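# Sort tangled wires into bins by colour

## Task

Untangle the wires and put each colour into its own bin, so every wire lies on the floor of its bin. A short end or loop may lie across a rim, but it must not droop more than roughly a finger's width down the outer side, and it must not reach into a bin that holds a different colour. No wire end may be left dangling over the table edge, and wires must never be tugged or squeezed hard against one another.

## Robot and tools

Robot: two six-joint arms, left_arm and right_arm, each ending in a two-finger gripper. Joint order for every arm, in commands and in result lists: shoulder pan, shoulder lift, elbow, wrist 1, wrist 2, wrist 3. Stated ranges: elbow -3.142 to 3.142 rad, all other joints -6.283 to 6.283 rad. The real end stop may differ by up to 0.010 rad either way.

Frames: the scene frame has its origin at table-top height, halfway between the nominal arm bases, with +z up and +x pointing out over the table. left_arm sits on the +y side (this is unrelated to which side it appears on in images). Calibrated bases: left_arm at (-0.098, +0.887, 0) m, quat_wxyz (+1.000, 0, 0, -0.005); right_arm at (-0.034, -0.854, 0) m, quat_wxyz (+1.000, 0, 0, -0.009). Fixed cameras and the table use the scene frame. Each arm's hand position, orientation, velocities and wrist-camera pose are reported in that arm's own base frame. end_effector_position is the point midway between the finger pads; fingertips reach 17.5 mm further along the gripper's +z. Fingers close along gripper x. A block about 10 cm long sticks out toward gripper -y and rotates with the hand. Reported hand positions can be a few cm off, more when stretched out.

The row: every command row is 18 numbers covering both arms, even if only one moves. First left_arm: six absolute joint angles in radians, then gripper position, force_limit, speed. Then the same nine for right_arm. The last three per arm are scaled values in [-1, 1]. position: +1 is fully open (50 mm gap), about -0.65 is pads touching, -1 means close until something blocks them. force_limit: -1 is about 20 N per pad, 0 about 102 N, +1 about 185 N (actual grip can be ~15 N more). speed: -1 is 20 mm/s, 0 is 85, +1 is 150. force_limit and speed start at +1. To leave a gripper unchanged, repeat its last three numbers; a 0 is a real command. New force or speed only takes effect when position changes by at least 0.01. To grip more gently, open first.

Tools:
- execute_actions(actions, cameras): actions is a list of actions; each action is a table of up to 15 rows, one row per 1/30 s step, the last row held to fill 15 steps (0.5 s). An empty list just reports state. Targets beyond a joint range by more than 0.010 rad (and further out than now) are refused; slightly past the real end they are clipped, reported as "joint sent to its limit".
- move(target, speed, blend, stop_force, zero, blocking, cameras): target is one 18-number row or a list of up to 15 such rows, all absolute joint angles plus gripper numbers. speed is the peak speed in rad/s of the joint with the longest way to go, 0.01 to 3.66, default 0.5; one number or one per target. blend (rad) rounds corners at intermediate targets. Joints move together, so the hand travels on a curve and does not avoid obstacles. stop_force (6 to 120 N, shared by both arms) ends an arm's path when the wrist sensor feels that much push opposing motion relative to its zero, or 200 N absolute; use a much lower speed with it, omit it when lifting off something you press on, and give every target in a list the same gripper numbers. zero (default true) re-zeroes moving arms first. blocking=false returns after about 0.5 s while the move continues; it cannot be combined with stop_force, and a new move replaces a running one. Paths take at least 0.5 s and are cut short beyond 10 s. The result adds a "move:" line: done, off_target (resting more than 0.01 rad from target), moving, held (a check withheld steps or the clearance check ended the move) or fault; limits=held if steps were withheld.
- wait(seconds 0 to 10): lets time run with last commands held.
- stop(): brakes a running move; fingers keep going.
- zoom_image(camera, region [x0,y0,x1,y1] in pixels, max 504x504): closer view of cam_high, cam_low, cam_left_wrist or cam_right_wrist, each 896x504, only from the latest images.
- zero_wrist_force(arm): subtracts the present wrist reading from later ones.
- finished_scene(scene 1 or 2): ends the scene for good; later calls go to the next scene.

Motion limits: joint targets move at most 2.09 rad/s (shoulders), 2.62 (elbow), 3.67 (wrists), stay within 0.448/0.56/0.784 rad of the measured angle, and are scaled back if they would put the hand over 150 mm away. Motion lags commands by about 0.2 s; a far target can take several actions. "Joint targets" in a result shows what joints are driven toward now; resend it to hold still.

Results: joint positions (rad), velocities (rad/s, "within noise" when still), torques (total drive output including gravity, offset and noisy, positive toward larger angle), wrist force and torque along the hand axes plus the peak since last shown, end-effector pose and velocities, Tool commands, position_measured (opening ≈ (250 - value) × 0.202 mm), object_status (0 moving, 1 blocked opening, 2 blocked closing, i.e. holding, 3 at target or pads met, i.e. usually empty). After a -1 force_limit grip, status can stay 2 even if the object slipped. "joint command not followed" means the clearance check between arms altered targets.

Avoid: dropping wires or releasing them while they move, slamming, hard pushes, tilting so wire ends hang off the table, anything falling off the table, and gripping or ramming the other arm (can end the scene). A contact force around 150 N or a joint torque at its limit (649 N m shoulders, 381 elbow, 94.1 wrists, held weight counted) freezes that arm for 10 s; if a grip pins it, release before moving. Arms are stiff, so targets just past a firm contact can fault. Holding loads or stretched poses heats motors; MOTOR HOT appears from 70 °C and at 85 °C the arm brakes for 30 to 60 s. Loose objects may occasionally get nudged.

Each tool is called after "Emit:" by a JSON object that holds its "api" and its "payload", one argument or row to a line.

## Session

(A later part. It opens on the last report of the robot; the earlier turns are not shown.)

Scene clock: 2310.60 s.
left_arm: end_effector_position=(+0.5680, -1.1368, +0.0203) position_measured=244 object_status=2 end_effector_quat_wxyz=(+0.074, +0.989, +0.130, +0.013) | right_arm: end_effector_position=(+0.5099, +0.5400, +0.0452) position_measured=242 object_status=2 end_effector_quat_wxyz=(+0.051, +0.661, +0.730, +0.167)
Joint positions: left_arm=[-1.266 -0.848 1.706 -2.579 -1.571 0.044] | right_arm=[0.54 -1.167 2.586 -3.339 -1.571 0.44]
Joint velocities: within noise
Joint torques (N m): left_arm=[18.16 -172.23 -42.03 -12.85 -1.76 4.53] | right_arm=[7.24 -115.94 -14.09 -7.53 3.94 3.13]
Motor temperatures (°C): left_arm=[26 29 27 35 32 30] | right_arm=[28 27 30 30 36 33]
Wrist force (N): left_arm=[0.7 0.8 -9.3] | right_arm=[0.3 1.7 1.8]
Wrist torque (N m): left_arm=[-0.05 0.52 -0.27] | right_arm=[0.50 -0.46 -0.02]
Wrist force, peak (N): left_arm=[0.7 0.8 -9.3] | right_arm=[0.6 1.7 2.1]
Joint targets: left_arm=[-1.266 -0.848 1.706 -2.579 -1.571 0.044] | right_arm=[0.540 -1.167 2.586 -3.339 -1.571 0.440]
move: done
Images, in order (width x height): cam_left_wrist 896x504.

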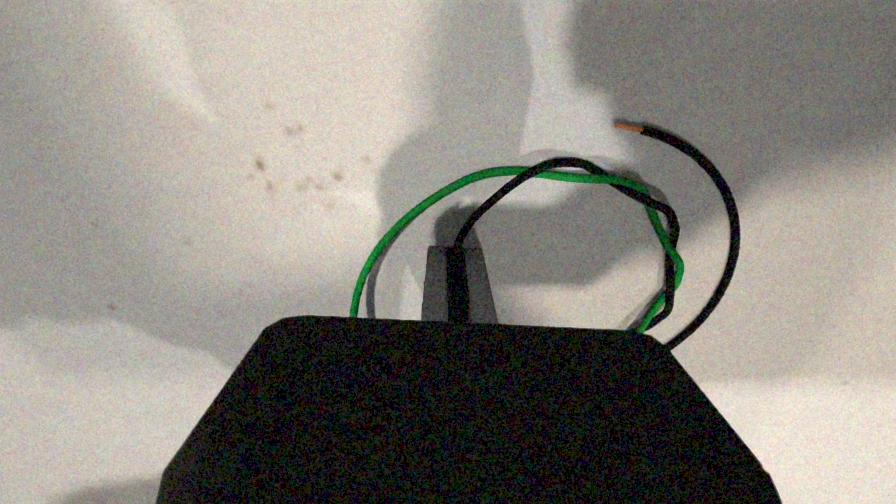

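Emit:
{"api": "move", "payload": {
  "target": [-1.2663,-0.9079,1.6914,-2.5043,-1.5708,0.0437,-1,-0.9,-1,0.5400,-1.3244,2.5610,-3.1574,-1.5708,0.44,-1,-0.9,-1],
  "speed": 0.05
}}

Emit:
{"api": "zoom_image", "payload": {
  "camera": "cam_left_wrist",
  "region": [250, 0, 750, 350]
}}

Emit:
{"api": "zoom_image", "payload": {
  "camera": "cam_right_wrist",
  "region": [400, 0, 896, 350]
}}

Scene clock: 2336.07 s.
left_arm: end_effector_position=(+0.5680, -1.1369, +0.0901) position_measured=244 object_status=2 end_effector_quat_wxyz=(+0.074, +0.989, +0.130, +0.013) | right_arm: end_effector_position=(+0.5100, +0.5401, +0.1201) position_measured=242 object_status=2 end_effector_quat_wxyz=(+0.051, +0.661, +0.730, +0.167)
Joint positions: left_arm=[-1.266 -0.908 1.691 -2.504 -1.571 0.044] | right_arm=[0.54 -1.324 2.561 -3.158 -1.571 0.44]
Joint velocities: within noise
Joint torques (N m): left_arm=[5.32 -240.09 -95.48 -3.33 -1.98 4.35] | right_arm=[4.43 -120.71 -65.21 -6.22 4.1 3.4]
Motor temperatures (°C): left_arm=[26 29 27 35 32 30] | right_arm=[28 27 30 30 36 33]
Wrist force (N): left_arm=[0.5 -0.8 -1.3] | right_arm=[-0.1 1.6 1.2]
Wrist torque (N m): left_arm=[-0.14 0.53 -0.30] | right_arm=[0.48 -0.36 -0.03]
Wrist force, peak (N): left_arm=[1.2 2.8 -28.5] | right_arm=[0.3 1.9 2.1]
Joint targets: left_arm=[-1.266 -0.908 1.691 -2.504 -1.571 0.044] | right_arm=[0.540 -1.324 2.561 -3.157 -1.571 0.440]
move: done

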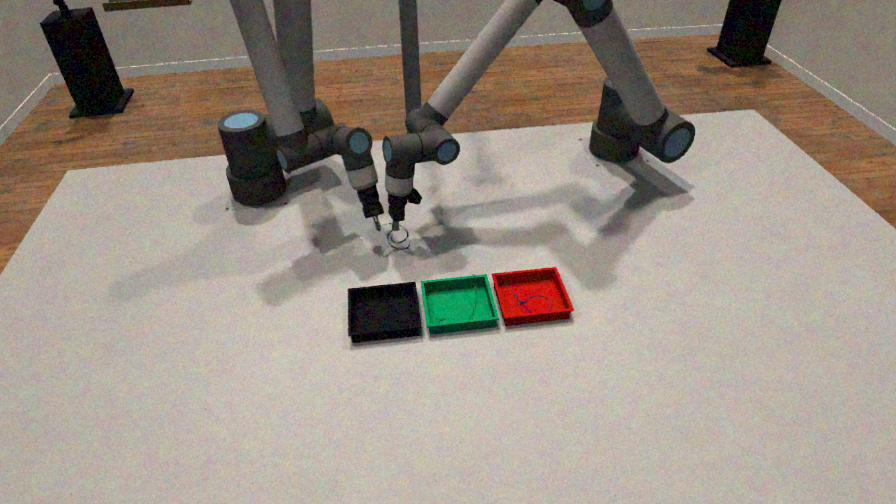

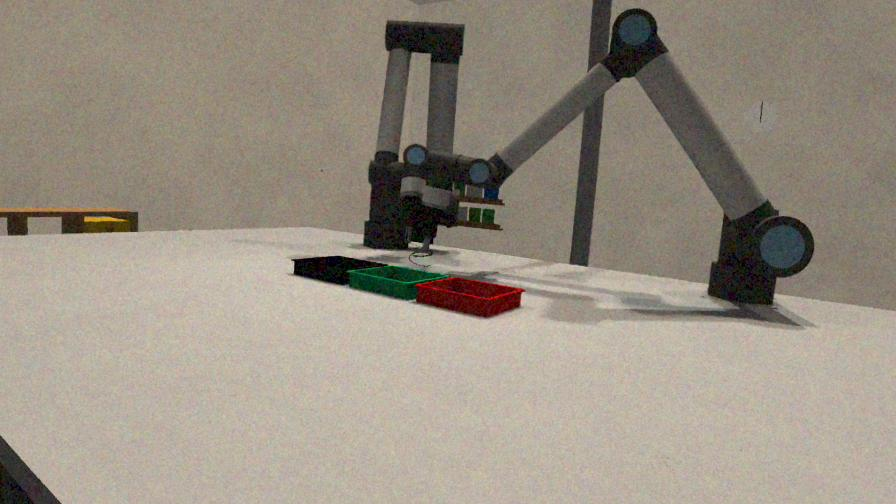

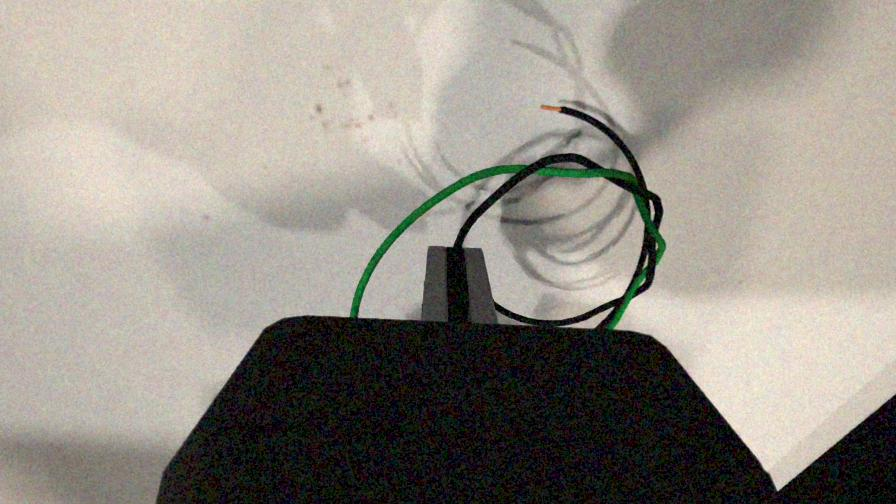

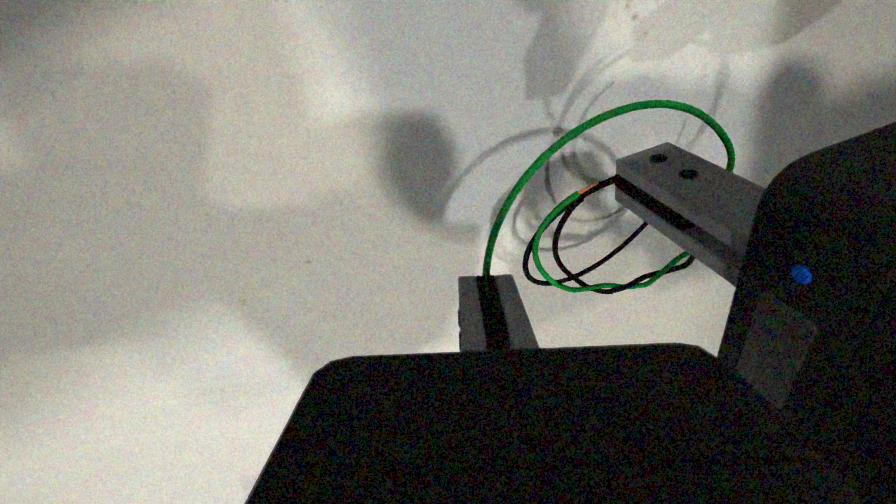

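Scaled by 1.008 from the camera's 896x504 image, which has a finer 1280x720 frame.

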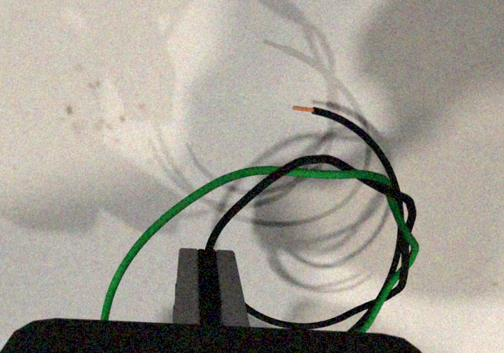

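Scaled by 1.016 from the camera's 896x504 image, which has a finer 1280x720 frame.

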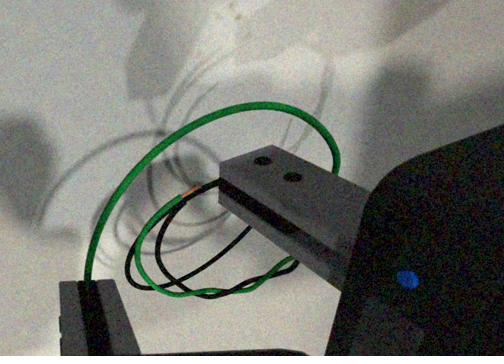

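Emit:
{"api": "move", "payload": {
  "target": [
    [-1.2467,-0.9640,1.8048,-2.5616,-1.5708,-0.9,-1,-0.9,-1,0.5400,-1.3244,2.5610,-3.1574,-1.5708,0.44,-1,-0.9,-1],
    [-1.2467,-0.9640,1.8048,-2.5616,-1.5708,-2.1467,-1,-0.9,-1,0.5400,-1.3244,2.5610,-3.1574,-1.5708,0.44,-1,-0.9,-1]
  ],
  "speed": 0.3,
  "stop_force": 10
}}

Emit:
{"api": "zoom_image", "payload": {
  "camera": "cam_left_wrist",
  "region": [250, 0, 750, 350]
}}

Emit:
{"api": "zoom_image", "payload": {
  "camera": "cam_low",
  "region": [340, 180, 540, 300]
}}

Scene clock: 2378.40 s.
left_arm: end_effector_position=(+0.5681, -1.0599, +0.0902) position_measured=244 object_status=2 end_effector_quat_wxyz=(+0.046, +0.328, +0.942, -0.059) | right_arm: end_effector_position=(+0.5100, +0.5400, +0.1202) position_measured=242 object_status=2 end_effector_quat_wxyz=(+0.051, +0.661, +0.730, +0.167)
Joint positions: left_arm=[-1.247 -0.964 1.805 -2.562 -1.571 -2.147] | right_arm=[0.54 -1.324 2.561 -3.157 -1.571 0.44]
Joint velocities: within noise
Joint torques (N m): left_arm=[24.03 -212.51 -87.54 -8.7 -2.22 -6.95] | right_arm=[-3.3 -101.77 -39.47 -11.81 4.1 2.56]
Motor temperatures (°C): left_arm=[26 29 27 35 32 30] | right_arm=[28 27 30 30 36 33]
Wrist force (N): left_arm=[0.5 -0.5 -1.2] | right_arm=[0.3 1.7 1.7]
Wrist torque (N m): left_arm=[-0.10 0.45 -0.40] | right_arm=[0.51 -0.44 -0.03]
Wrist force, peak (N): left_arm=[0.3 -0.4 -2.4] | right_arm=[1.1 1.6 2.5]
Joint targets: left_arm=[-1.247 -0.964 1.805 -2.562 -1.571 -2.147] | right_arm=[0.540 -1.324 2.561 -3.157 -1.571 0.440]
move: done

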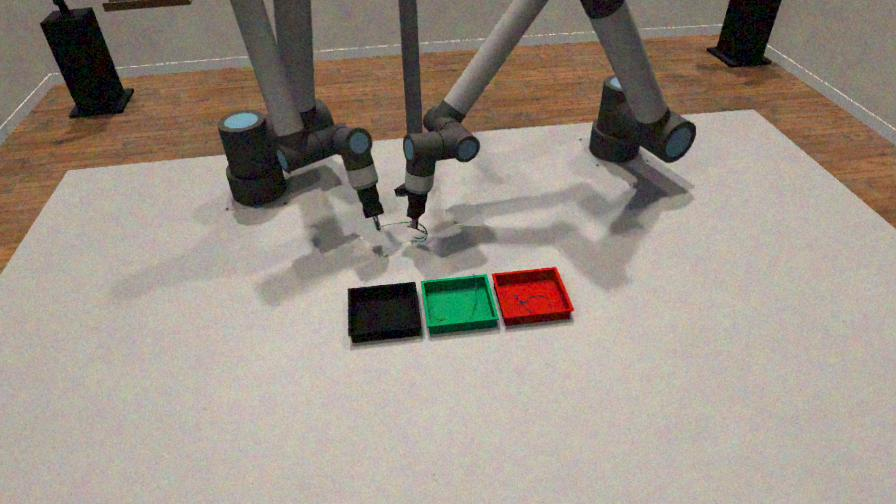

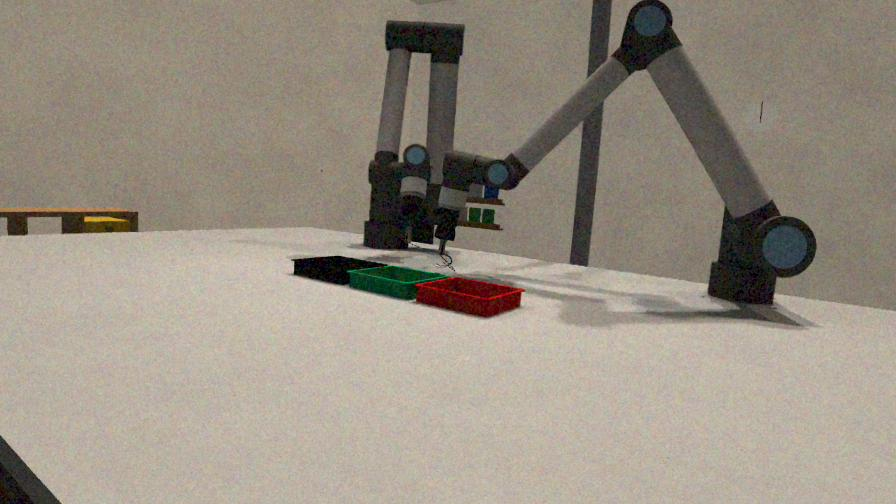

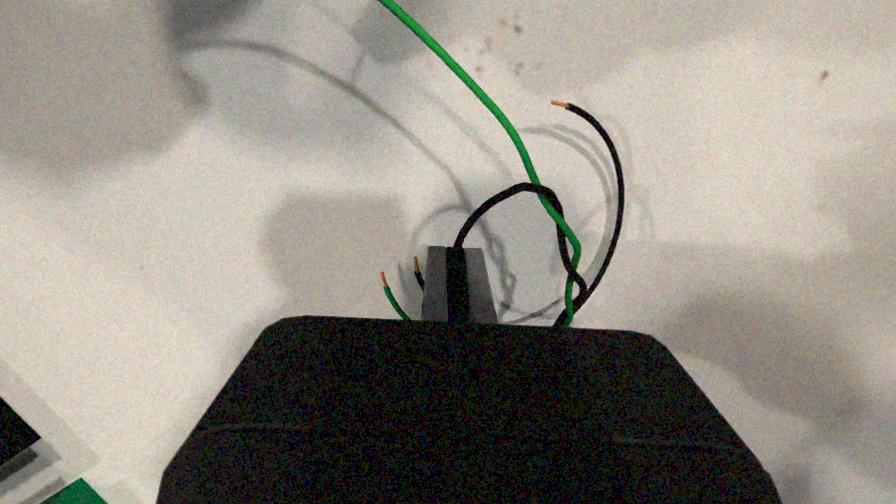

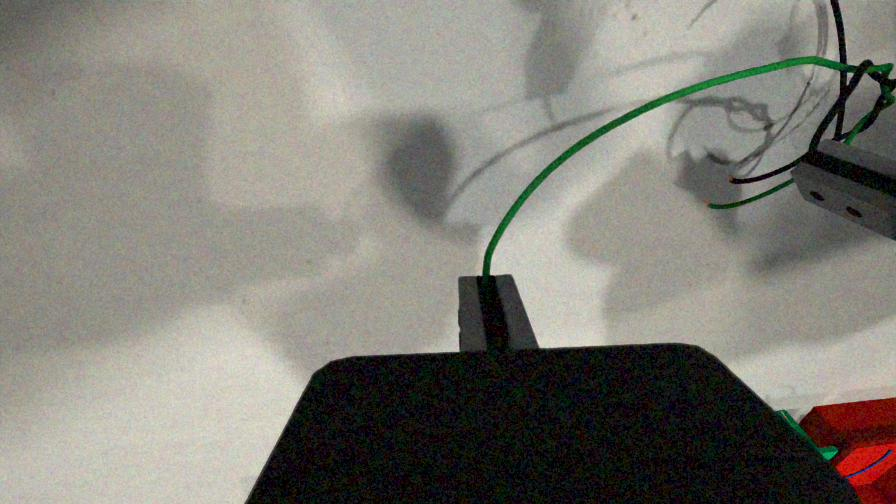

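Scaled by 1.008 from the camera's 896x504 image, which has a finer 1280x720 frame.

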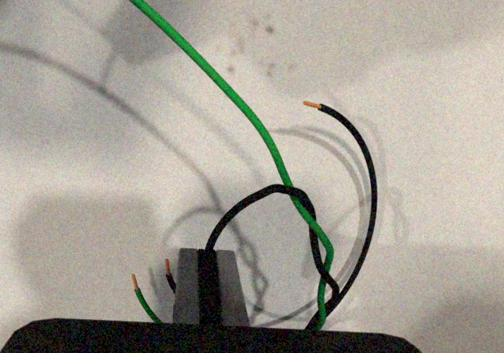

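Scaled by 2.520 from the camera's 896x504 image, which has a finer 1280x720 frame.

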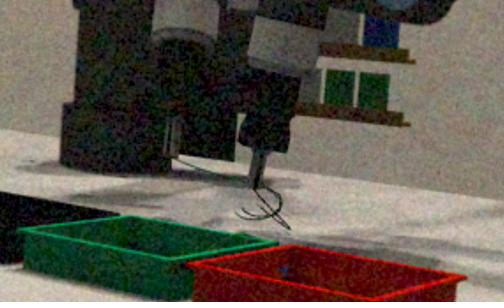

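Emit:
{"api": "move", "payload": {
  "target": [-1.2270,-1.0128,1.9024,-2.6104,-1.5708,-2.127,-1,-0.9,-1,0.5400,-1.3244,2.5610,-3.1574,-1.5708,0.44,-1,-0.9,-1],
  "speed": 0.04,
  "stop_force": 6,
  "cameras": ["cam_left_wrist","cam_right_wrist"]
}}

Emit:
{"api": "zoom_image", "payload": {
  "camera": "cam_left_wrist",
  "region": [250, 0, 750, 350]
}}

Scene clock: 2391.17 s.
left_arm: end_effector_position=(+0.5679, -0.9899, +0.0903) position_measured=244 object_status=2 end_effector_quat_wxyz=(+0.047, +0.328, +0.942, -0.058) | right_arm: end_effector_position=(+0.5100, +0.5400, +0.1202) position_measured=242 object_status=2 end_effector_quat_wxyz=(+0.051, +0.661, +0.730, +0.167)
Joint positions: left_arm=[-1.227 -1.013 1.902 -2.61 -1.571 -2.127] | right_arm=[0.54 -1.324 2.561 -3.157 -1.571 0.44]
Joint velocities: within noise
Joint torques (N m): left_arm=[23.62 -212.97 -51.5 -12.94 -2.28 4.64] | right_arm=[-0.93 -100.67 -49.19 -15.39 3.87 2.54]
Motor temperatures (°C): left_arm=[26 29 27 35 32 30] | right_arm=[28 27 30 30 36 33]
Wrist force (N): left_arm=[-0.2 -1.4 -1.0] | right_arm=[1.4 1.5 2.4]
Wrist torque (N m): left_arm=[-0.11 0.41 -0.39] | right_arm=[0.52 -0.43 0.00]
Wrist force, peak (N): left_arm=[-0.5 -1.5 -1.6] | right_arm=[1.4 1.5 2.4]
Joint targets: left_arm=[-1.227 -1.013 1.902 -2.610 -1.571 -2.127] | right_arm=[0.540 -1.324 2.561 -3.157 -1.571 0.440]
move: done
Images, in order (width x height): cam_left_wrist 896x504, cam_right_wrist 896x504.

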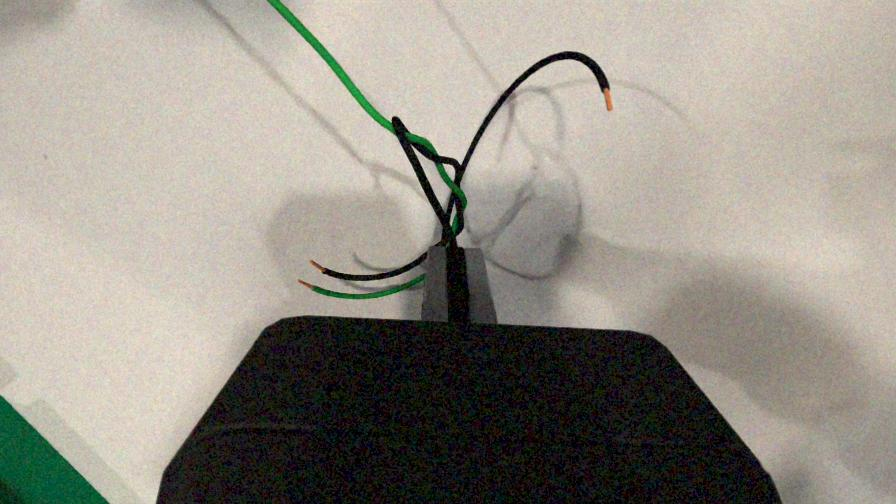

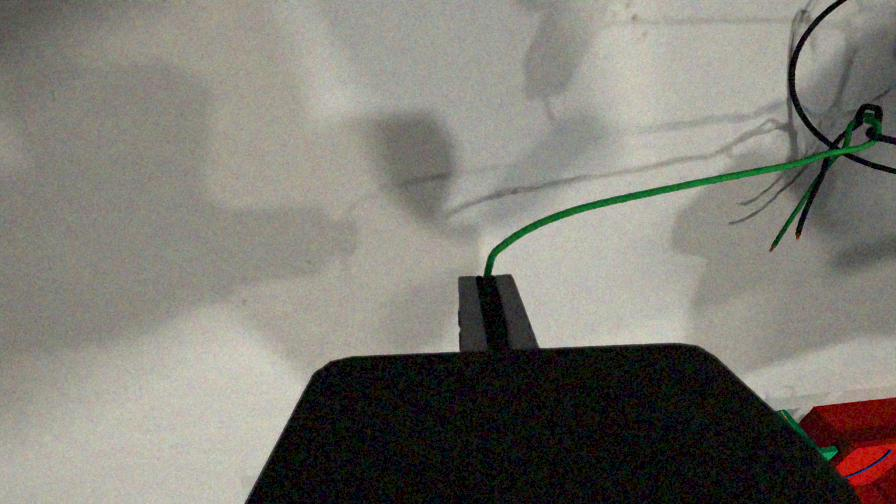

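Scaled by 1.008 from the camera's 896x504 image, which has a finer 1280x720 frame.

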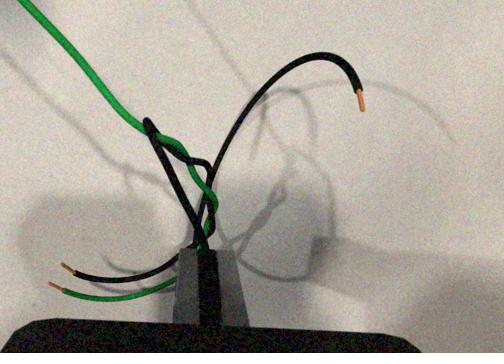

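Emit:
{"api": "move", "payload": {
  "target": [-1.2115,-1.0462,1.9691,-2.6437,-1.5708,-2.1115,-1,-0.9,-1,0.5400,-1.3244,2.5610,-3.1574,-1.5708,0.44,-1,-0.9,-1],
  "speed": 0.03,
  "stop_force": 6,
  "cameras": ["cam_left_wrist","cam_right_wrist"]
}}

Emit:
{"api": "zoom_image", "payload": {
  "camera": "cam_left_wrist",
  "region": [250, 0, 750, 350]
}}

Scene clock: 2404.73 s.
left_arm: end_effector_position=(+0.5678, -0.9400, +0.0902) position_measured=244 object_status=2 end_effector_quat_wxyz=(+0.048, +0.328, +0.942, -0.058) | right_arm: end_effector_position=(+0.5100, +0.5401, +0.1202) position_measured=242 object_status=2 end_effector_quat_wxyz=(+0.051, +0.661, +0.730, +0.167)
Joint positions: left_arm=[-1.211 -1.046 1.969 -2.644 -1.571 -2.111] | right_arm=[0.54 -1.324 2.561 -3.157 -1.571 0.44]
Joint velocities: within noise
Joint torques (N m): left_arm=[25.82 -202.01 -44.85 -13.3 -2.15 5.1] | right_arm=[-0.35 -100.84 -59.23 -14.27 3.74 2.17]
Motor temperatures (°C): left_arm=[26 29 27 35 32 30] | right_arm=[28 27 30 30 36 33]
Wrist force (N): left_arm=[-1.3 -1.8 -0.5] | right_arm=[1.7 1.3 2.5]
Wrist torque (N m): left_arm=[-0.05 0.53 -0.35] | right_arm=[0.51 -0.34 0.00]
Wrist force, peak (N): left_arm=[-1.8 -2.1 -1.6] | right_arm=[2.7 1.7 2.4]
Joint targets: left_arm=[-1.211 -1.046 1.969 -2.644 -1.571 -2.111] | right_arm=[0.540 -1.324 2.561 -3.157 -1.571 0.440]
move: done
Images, in order (width x height): cam_left_wrist 896x504, cam_right_wrist 896x504.

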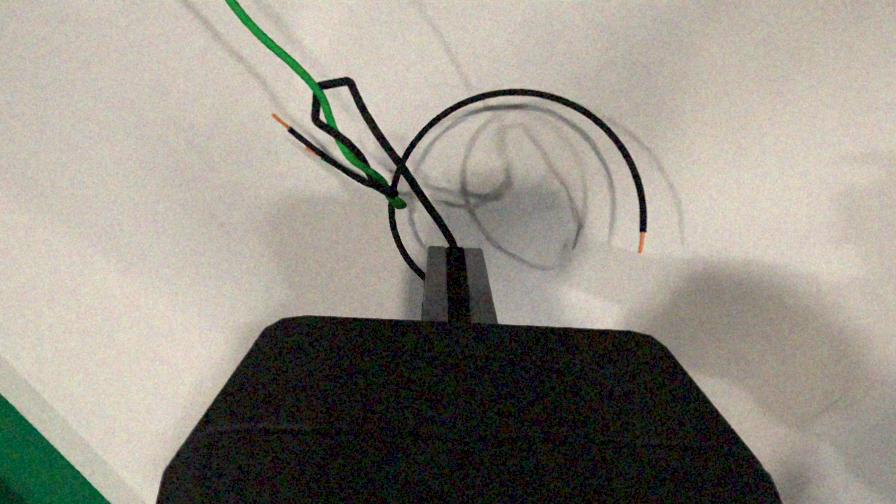

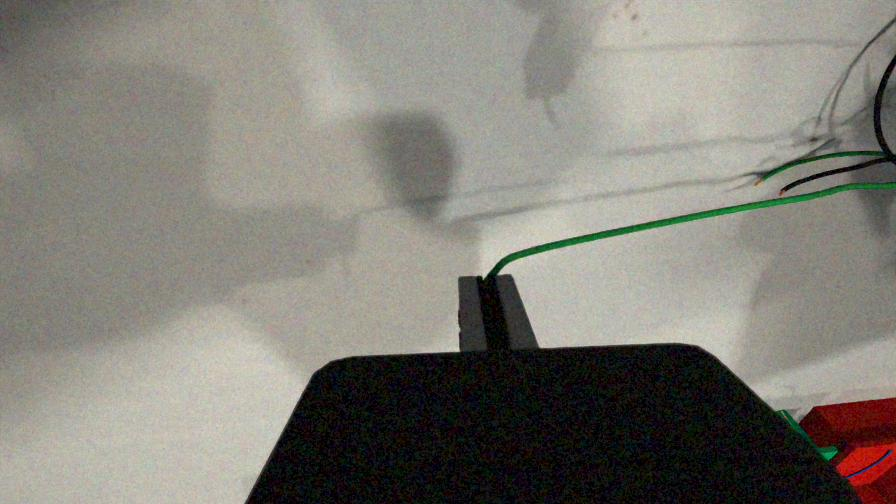

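Scaled by 1.008 from the camera's 896x504 image, which has a finer 1280x720 frame.

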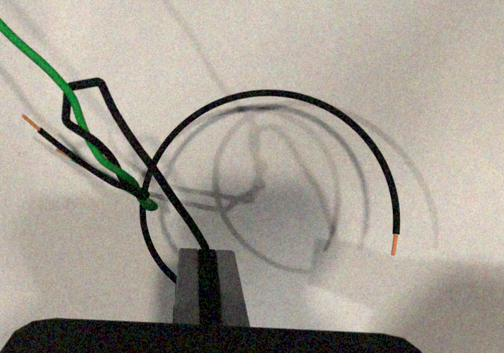

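Emit:
{"api": "move", "payload": {
  "target": [-1.1943,-1.0786,2.0334,-2.6756,-1.5708,-2.094,-1,-0.9,-1,0.5400,-1.3244,2.5610,-3.1574,-1.5708,0.44,-1,-0.9,-1],
  "speed": 0.03,
  "stop_force": 6,
  "cameras": ["cam_left_wrist","cam_right_wrist"]
}}

Emit:
{"api": "zoom_image", "payload": {
  "camera": "cam_left_wrist",
  "region": [250, 0, 750, 350]
}}

Scene clock: 2416.93 s.
left_arm: end_effector_position=(+0.5680, -0.8900, +0.0900) position_measured=244 object_status=2 end_effector_quat_wxyz=(+0.049, +0.328, +0.942, -0.057) | right_arm: end_effector_position=(+0.5100, +0.5401, +0.1202) position_measured=242 object_status=2 end_effector_quat_wxyz=(+0.051, +0.661, +0.730, +0.167)
Joint positions: left_arm=[-1.194 -1.079 2.033 -2.676 -1.571 -2.094] | right_arm=[0.54 -1.324 2.561 -3.157 -1.571 0.44]
Joint velocities: within noise
Joint torques (N m): left_arm=[24.06 -194.83 -44.06 -11.83 -1.83 4.94] | right_arm=[0.75 -97.79 -61.28 -13.26 3.14 1.55]
Motor temperatures (°C): left_arm=[26 29 27 35 32 30] | right_arm=[28 27 30 30 36 33]
Wrist force (N): left_arm=[-1.8 -2.1 -0.7] | right_arm=[2.8 0.9 1.8]
Wrist torque (N m): left_arm=[-0.06 0.48 -0.33] | right_arm=[0.42 -0.36 -0.03]
Wrist force, peak (N): left_arm=[-2.4 -2.5 -1.0] | right_arm=[3.1 1.6 2.3]
Joint targets: left_arm=[-1.194 -1.079 2.033 -2.676 -1.571 -2.094] | right_arm=[0.540 -1.324 2.561 -3.157 -1.571 0.440]
move: done
Images, in order (width x height): cam_left_wrist 896x504, cam_right_wrist 896x504.

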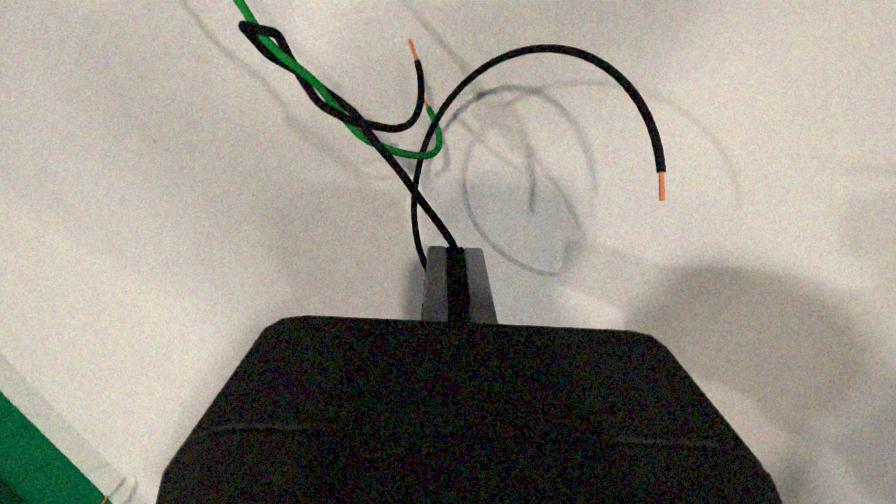

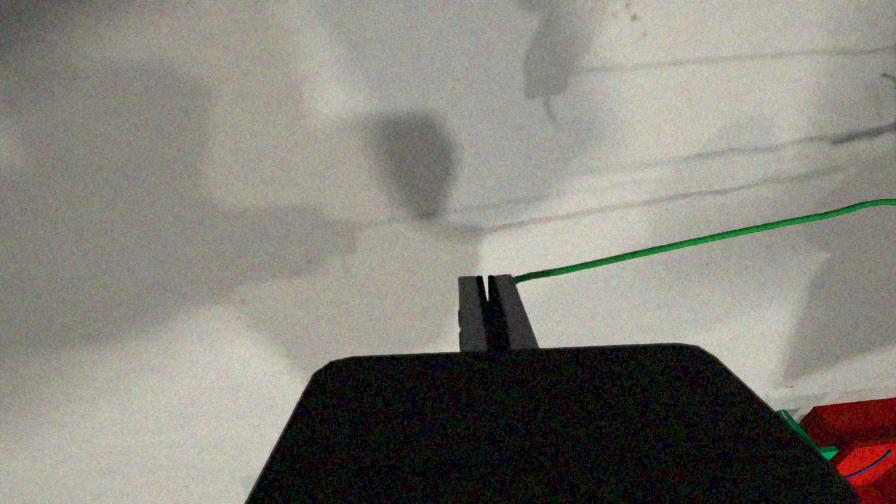

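Scaled by 1.008 from the camera's 896x504 image, which has a finer 1280x720 frame.

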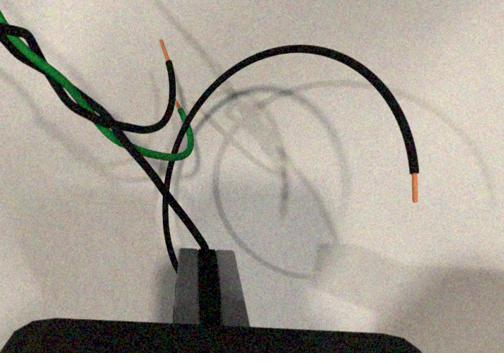

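Emit:
{"api": "move", "payload": {
  "target": [-1.1758,-1.1105,2.0956,-2.7059,-1.5708,-2.0758,-1,-0.9,-1,0.5400,-1.3244,2.5610,-3.1574,-1.5708,0.44,-1,-0.9,-1],
  "speed": 0.03,
  "stop_force": 6,
  "cameras": ["cam_left_wrist","cam_right_wrist"]
}}

Emit:
{"api": "zoom_image", "payload": {
  "camera": "cam_left_wrist",
  "region": [200, 0, 700, 350]
}}

Scene clock: 2432.07 s.
left_arm: end_effector_position=(+0.5680, -0.8400, +0.0901) position_measured=244 object_status=2 end_effector_quat_wxyz=(+0.050, +0.328, +0.942, -0.056) | right_arm: end_effector_position=(+0.5100, +0.5401, +0.1202) position_measured=251 object_status=3 end_effector_quat_wxyz=(+0.051, +0.661, +0.730, +0.167)
Joint positions: left_arm=[-1.176 -1.111 2.096 -2.706 -1.571 -2.076] | right_arm=[0.54 -1.324 2.561 -3.157 -1.571 0.44]
Joint velocities: within noise
Joint torques (N m): left_arm=[23.3 -188.55 -45.58 -13 -1.92 4.57] | right_arm=[-0.65 -94.95 -53.71 -12.04 4.21 1.84]
Motor temperatures (°C): left_arm=[26 29 27 35 32 30] | right_arm=[28 27 30 30 36 33]
Wrist force (N): left_arm=[0.2 -0.5 -1.0] | right_arm=[0.2 1.7 1.6]
Wrist torque (N m): left_arm=[-0.07 0.51 -0.29] | right_arm=[0.51 -0.43 -0.03]
Wrist force, peak (N): left_arm=[-3.6 -3.8 -0.3] | right_arm=[5.0 1.0 2.5]
Joint targets: left_arm=[-1.176 -1.110 2.096 -2.706 -1.571 -2.076] | right_arm=[0.540 -1.324 2.561 -3.157 -1.571 0.440]
move: done
Images, in order (width x height): cam_left_wrist 896x504, cam_right_wrist 896x504.

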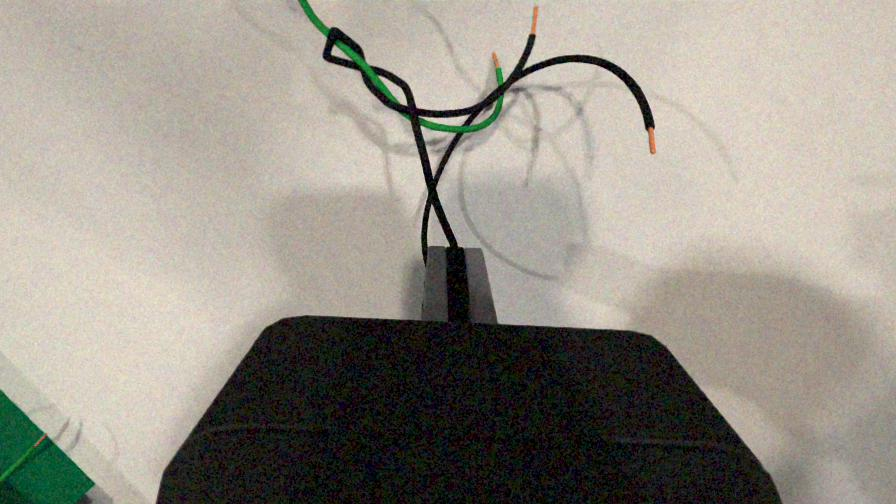

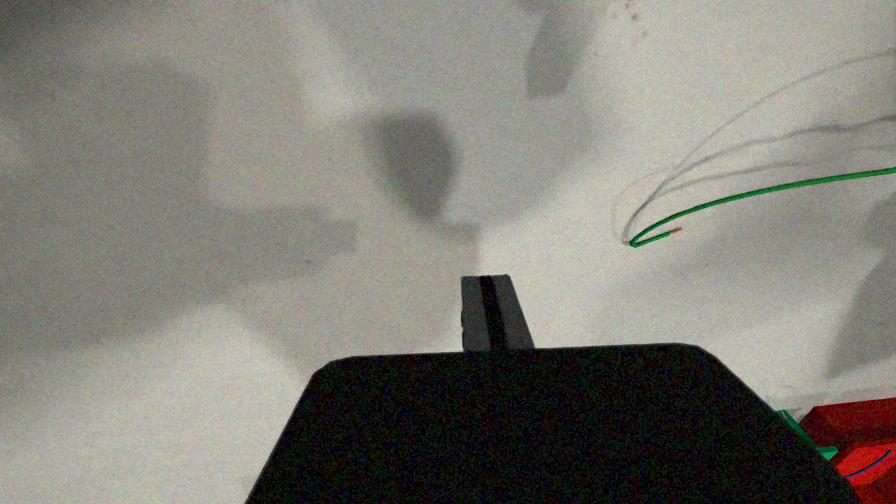

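Scaled by 1.008 from the camera's 896x504 image, which has a finer 1280x720 frame.

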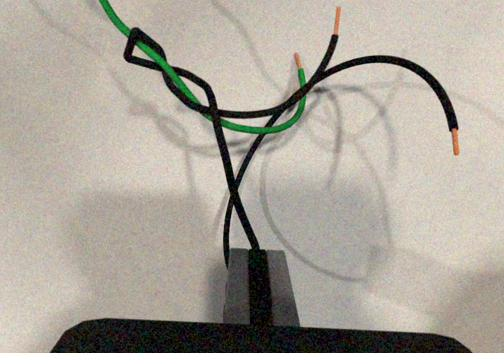

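Emit:
{"api": "move", "payload": {
  "target": [-1.1758,-1.0534,2.1087,-2.7761,-1.5708,-2.0758,-1,-0.9,-1,0.5400,-1.3244,2.5610,-3.1574,-1.5708,0.44,-0.2,-0.9,-1],
  "speed": 0.05,
  "cameras": ["cam_left_wrist","cam_right_wrist"]
}}

Emit:
{"api": "zoom_image", "payload": {
  "camera": "cam_left_wrist",
  "region": [200, 0, 700, 350]
}}

Scene clock: 2445.07 s.
left_arm: end_effector_position=(+0.5679, -0.8399, +0.0405) position_measured=244 object_status=2 end_effector_quat_wxyz=(+0.050, +0.328, +0.942, -0.056) | right_arm: end_effector_position=(+0.5100, +0.5401, +0.1202) position_measured=182 object_status=3 end_effector_quat_wxyz=(+0.051, +0.661, +0.730, +0.167)
Joint positions: left_arm=[-1.176 -1.054 2.109 -2.776 -1.571 -2.076] | right_arm=[0.54 -1.324 2.561 -3.157 -1.571 0.44]
Joint velocities: within noise
Joint torques (N m): left_arm=[24.53 -133.9 -34.32 -13.91 -2.09 5.06] | right_arm=[0.14 -98.11 -54.84 -11.26 3.73 1.21]
Motor temperatures (°C): left_arm=[26 29 27 35 32 30] | right_arm=[28 27 30 30 36 33]
Wrist force (N): left_arm=[0.0 -0.6 -1.3] | right_arm=[0.0 1.7 1.5]
Wrist torque (N m): left_arm=[-0.08 0.51 -0.31] | right_arm=[0.51 -0.39 -0.02]
Wrist force, peak (N): left_arm=[0.4 -0.5 -1.8] | right_arm=[-0.2 1.9 2.2]
Joint targets: left_arm=[-1.176 -1.053 2.109 -2.776 -1.571 -2.076] | right_arm=[0.540 -1.324 2.561 -3.157 -1.571 0.440]
move: done
Images, in order (width x height): cam_left_wrist 896x504, cam_right_wrist 896x504.

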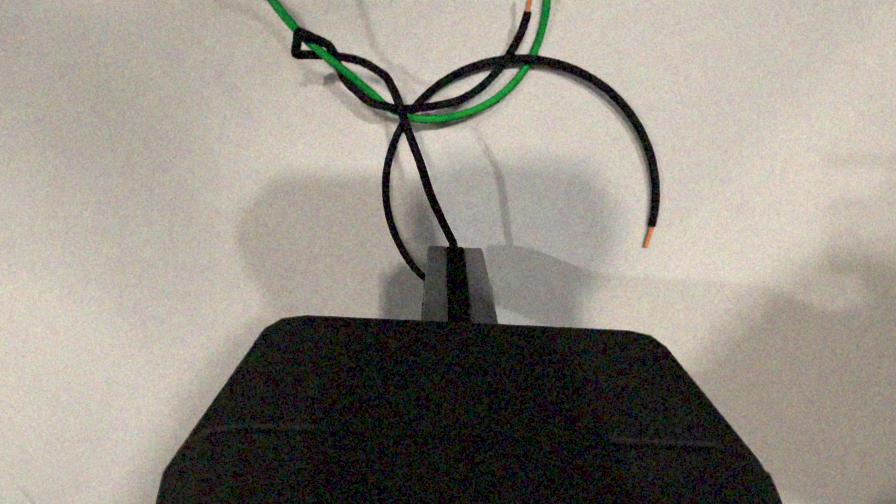

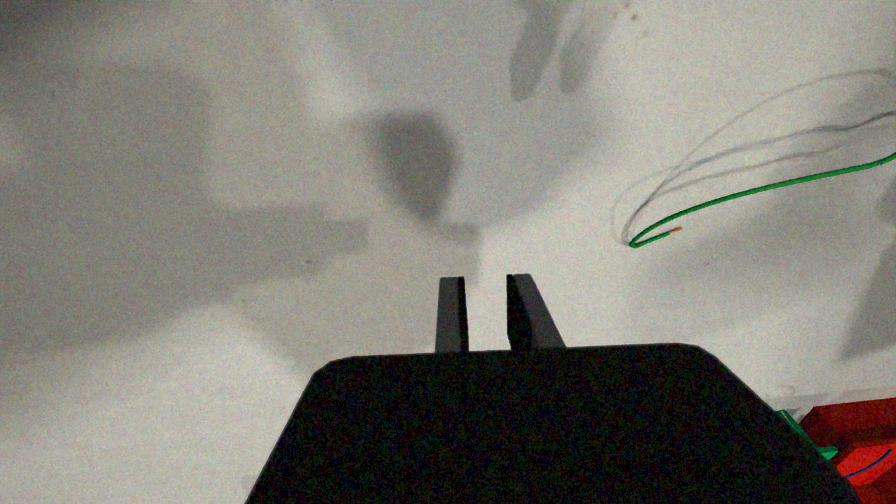

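Scaled by 1.008 from the camera's 896x504 image, which has a finer 1280x720 frame.

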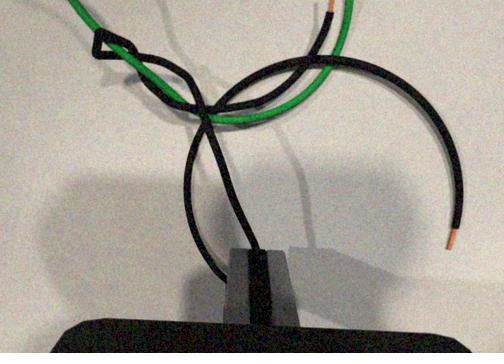

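Emit:
{"api": "move", "payload": {
  "target": [-1.1758,-1.0534,2.1087,-2.7761,-1.5708,-2.0758,-1,-0.9,-1,0.6620,-1.3160,2.2398,-2.4946,-1.5708,2.2328,-0.2,-0.9,-1],
  "speed": 0.5
}}

Scene clock: 2471.57 s.
left_arm: end_effector_position=(+0.5679, -0.8399, +0.0403) position_measured=244 object_status=2 end_effector_quat_wxyz=(+0.050, +0.328, +0.942, -0.056) | right_arm: end_effector_position=(+0.5199, +0.6600, +0.1502) position_measured=182 object_status=3 end_effector_quat_wxyz=(+0.000, +1.000, +0.000, +0.000) end_effector_velocity=(-0.002, +0.000, +0.000) end_effector_angular_velocity=(-0.001, +0.004, -0.002)
Joint positions: left_arm=[-1.176 -1.053 2.109 -2.776 -1.571 -2.076] | right_arm=[0.662 -1.316 2.24 -2.495 -1.571 2.232]
Joint velocities: left_arm=[within noise] | right_arm=[0.001 0 -0.001 0.005 0.001 0.003]
Joint torques (N m): left_arm=[17.54 -138.35 -67.23 -4.48 -1.33 4.55] | right_arm=[26.03 -109.26 -90.11 -4.28 3.59 5.6]
Motor temperatures (°C): left_arm=[26 29 27 35 32 30] | right_arm=[28 27 30 30 36 33]
Wrist force (N): left_arm=[0.1 -0.4 -0.5] | right_arm=[0.1 1.7 2.0]
Wrist torque (N m): left_arm=[-0.06 0.49 -0.32] | right_arm=[0.59 -0.51 0.00]
Wrist force, peak (N): left_arm=[0.0 -0.9 -1.5] | right_arm=[0.2 2.2 2.6]
Joint targets: left_arm=[-1.176 -1.053 2.109 -2.776 -1.571 -2.076] | right_arm=[0.662 -1.316 2.240 -2.495 -1.571 2.233]
move: done

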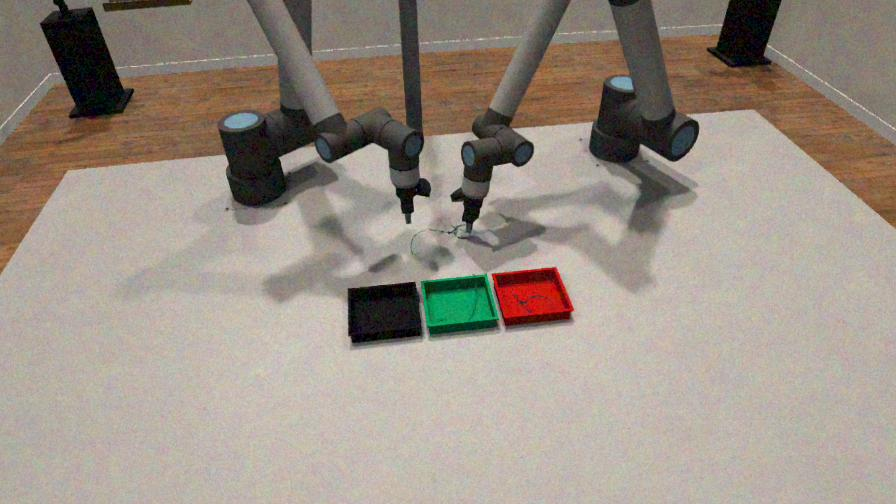

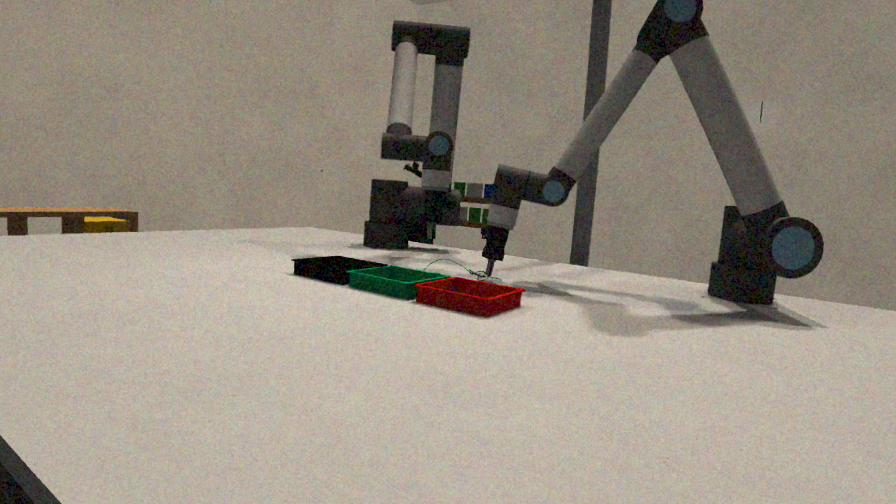

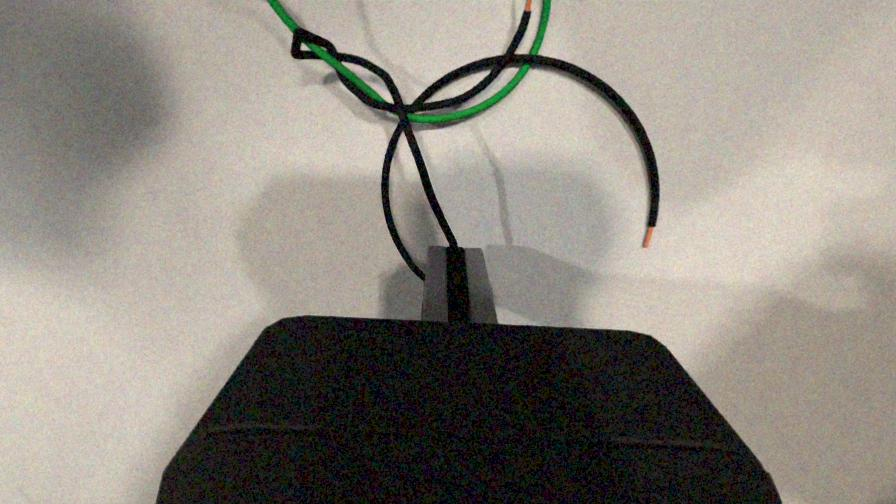

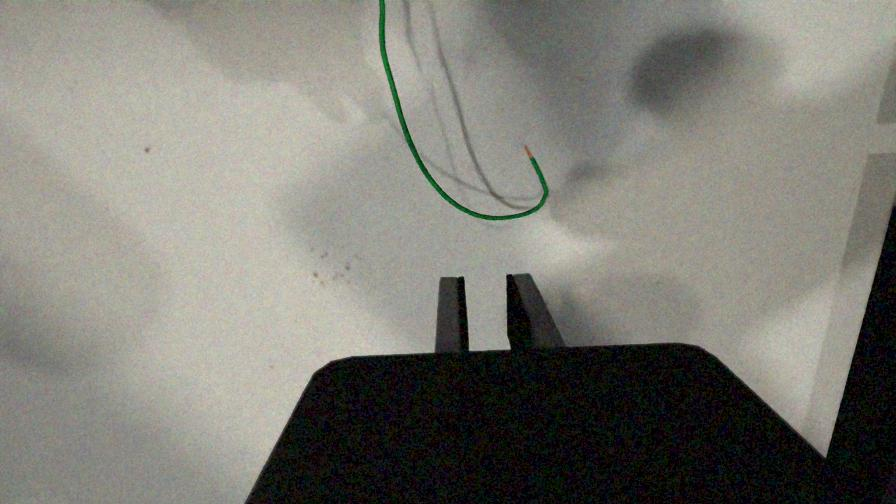

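Emit:
{"api": "move", "payload": {
  "target": [-1.1758,-1.0534,2.1087,-2.7761,-1.5708,-2.0758,-1,-0.9,-1,0.7140,-1.2001,2.2745,-2.6452,-1.5708,1.944,-0.2,-0.9,-1],
  "speed": 0.15,
  "stop_force": 6,
  "cameras": ["cam_right_wrist"]
}}

Scene clock: 2490.10 s.
left_arm: end_effector_position=(+0.5679, -0.8399, +0.0403) position_measured=244 object_status=2 end_effector_quat_wxyz=(+0.050, +0.328, +0.942, -0.056) | right_arm: end_effector_position=(+0.4870, +0.6880, +0.0602) position_measured=182 object_status=3 end_effector_quat_wxyz=(+0.000, +0.986, +0.170, +0.000)
Joint positions: left_arm=[-1.176 -1.053 2.109 -2.776 -1.571 -2.076] | right_arm=[0.714 -1.2 2.275 -2.645 -1.571 1.944]
Joint velocities: within noise
Joint torques (N m): left_arm=[13.38 -143.73 -65.83 -5.42 -1.13 4.21] | right_arm=[23.72 -124.41 -47.97 -13.42 2.98 -7.14]
Motor temperatures (°C): left_arm=[26 29 27 35 32 30] | right_arm=[28 27 30 30 36 33]
Wrist force (N): left_arm=[0.0 -0.5 -1.3] | right_arm=[0.7 1.7 2.5]
Wrist torque (N m): left_arm=[-0.06 0.53 -0.32] | right_arm=[0.60 -0.58 0.00]
Wrist force, peak (N): left_arm=[-0.2 -0.9 -1.6] | right_arm=[0.7 1.7 2.6]
Joint targets: left_arm=[-1.176 -1.053 2.109 -2.776 -1.571 -2.076] | right_arm=[0.714 -1.200 2.275 -2.645 -1.571 1.944]
move: done
Images, in order (width x height): cam_right_wrist 896x504.

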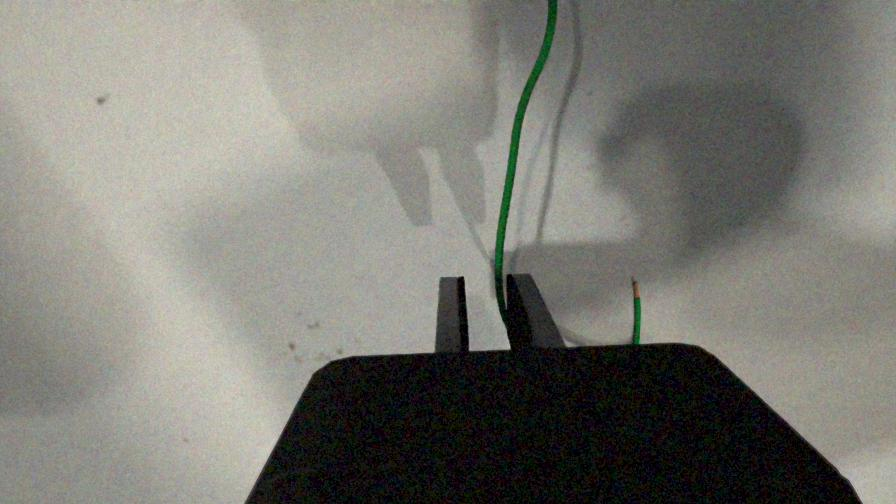

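Emit:
{"api": "move", "payload": {
  "target": [-1.1758,-1.0534,2.1087,-2.7761,-1.5708,-2.0758,-1,-0.9,-1,0.7114,-1.1628,2.2754,-2.6834,-1.5708,1.9414,-0.2,-0.9,-1],
  "speed": 0.04,
  "stop_force": 6,
  "cameras": ["cam_right_wrist"]
}}

Scene clock: 2509.37 s.
left_arm: end_effector_position=(+0.5679, -0.8399, +0.0403) position_measured=244 object_status=2 end_effector_quat_wxyz=(+0.050, +0.328, +0.942, -0.056) | right_arm: end_effector_position=(+0.4926, +0.6900, +0.0352) position_measured=182 object_status=3 end_effector_quat_wxyz=(+0.000, +0.986, +0.170, +0.000)
Joint positions: left_arm=[-1.176 -1.053 2.109 -2.776 -1.571 -2.076] | right_arm=[0.711 -1.163 2.275 -2.683 -1.571 1.941]
Joint velocities: within noise
Joint torques (N m): left_arm=[11.49 -152.85 -60.37 -7.07 -1.37 3.08] | right_arm=[-23.92 -132.09 -45.44 -13.61 3.7 -7.48]
Motor temperatures (°C): left_arm=[26 29 27 35 32 30] | right_arm=[28 27 30 30 36 33]
Wrist force (N): left_arm=[-0.1 -0.6 -1.4] | right_arm=[0.8 1.4 1.7]
Wrist torque (N m): left_arm=[-0.08 0.54 -0.31] | right_arm=[0.52 -0.59 -0.01]
Wrist force, peak (N): left_arm=[0.2 -0.9 -1.4] | right_arm=[1.4 2.0 2.6]
Joint targets: left_arm=[-1.176 -1.053 2.109 -2.776 -1.571 -2.076] | right_arm=[0.711 -1.163 2.275 -2.683 -1.571 1.941]
move: done
Images, in order (width x height): cam_right_wrist 896x504.

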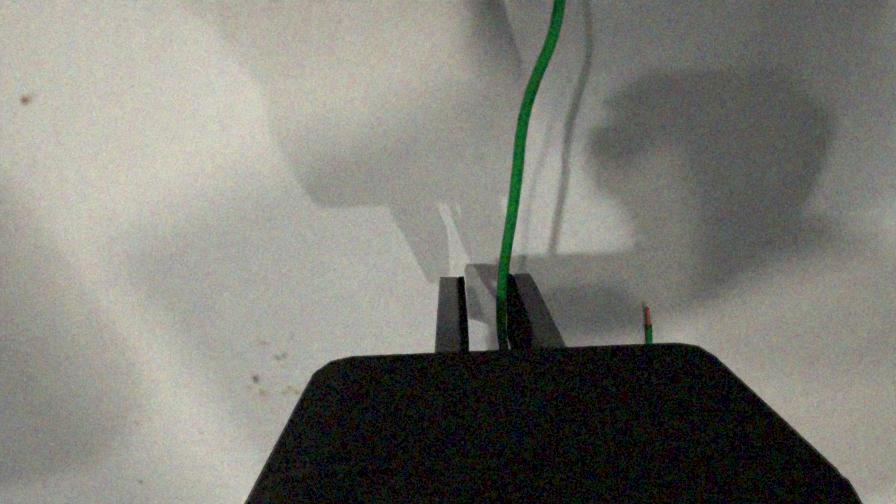

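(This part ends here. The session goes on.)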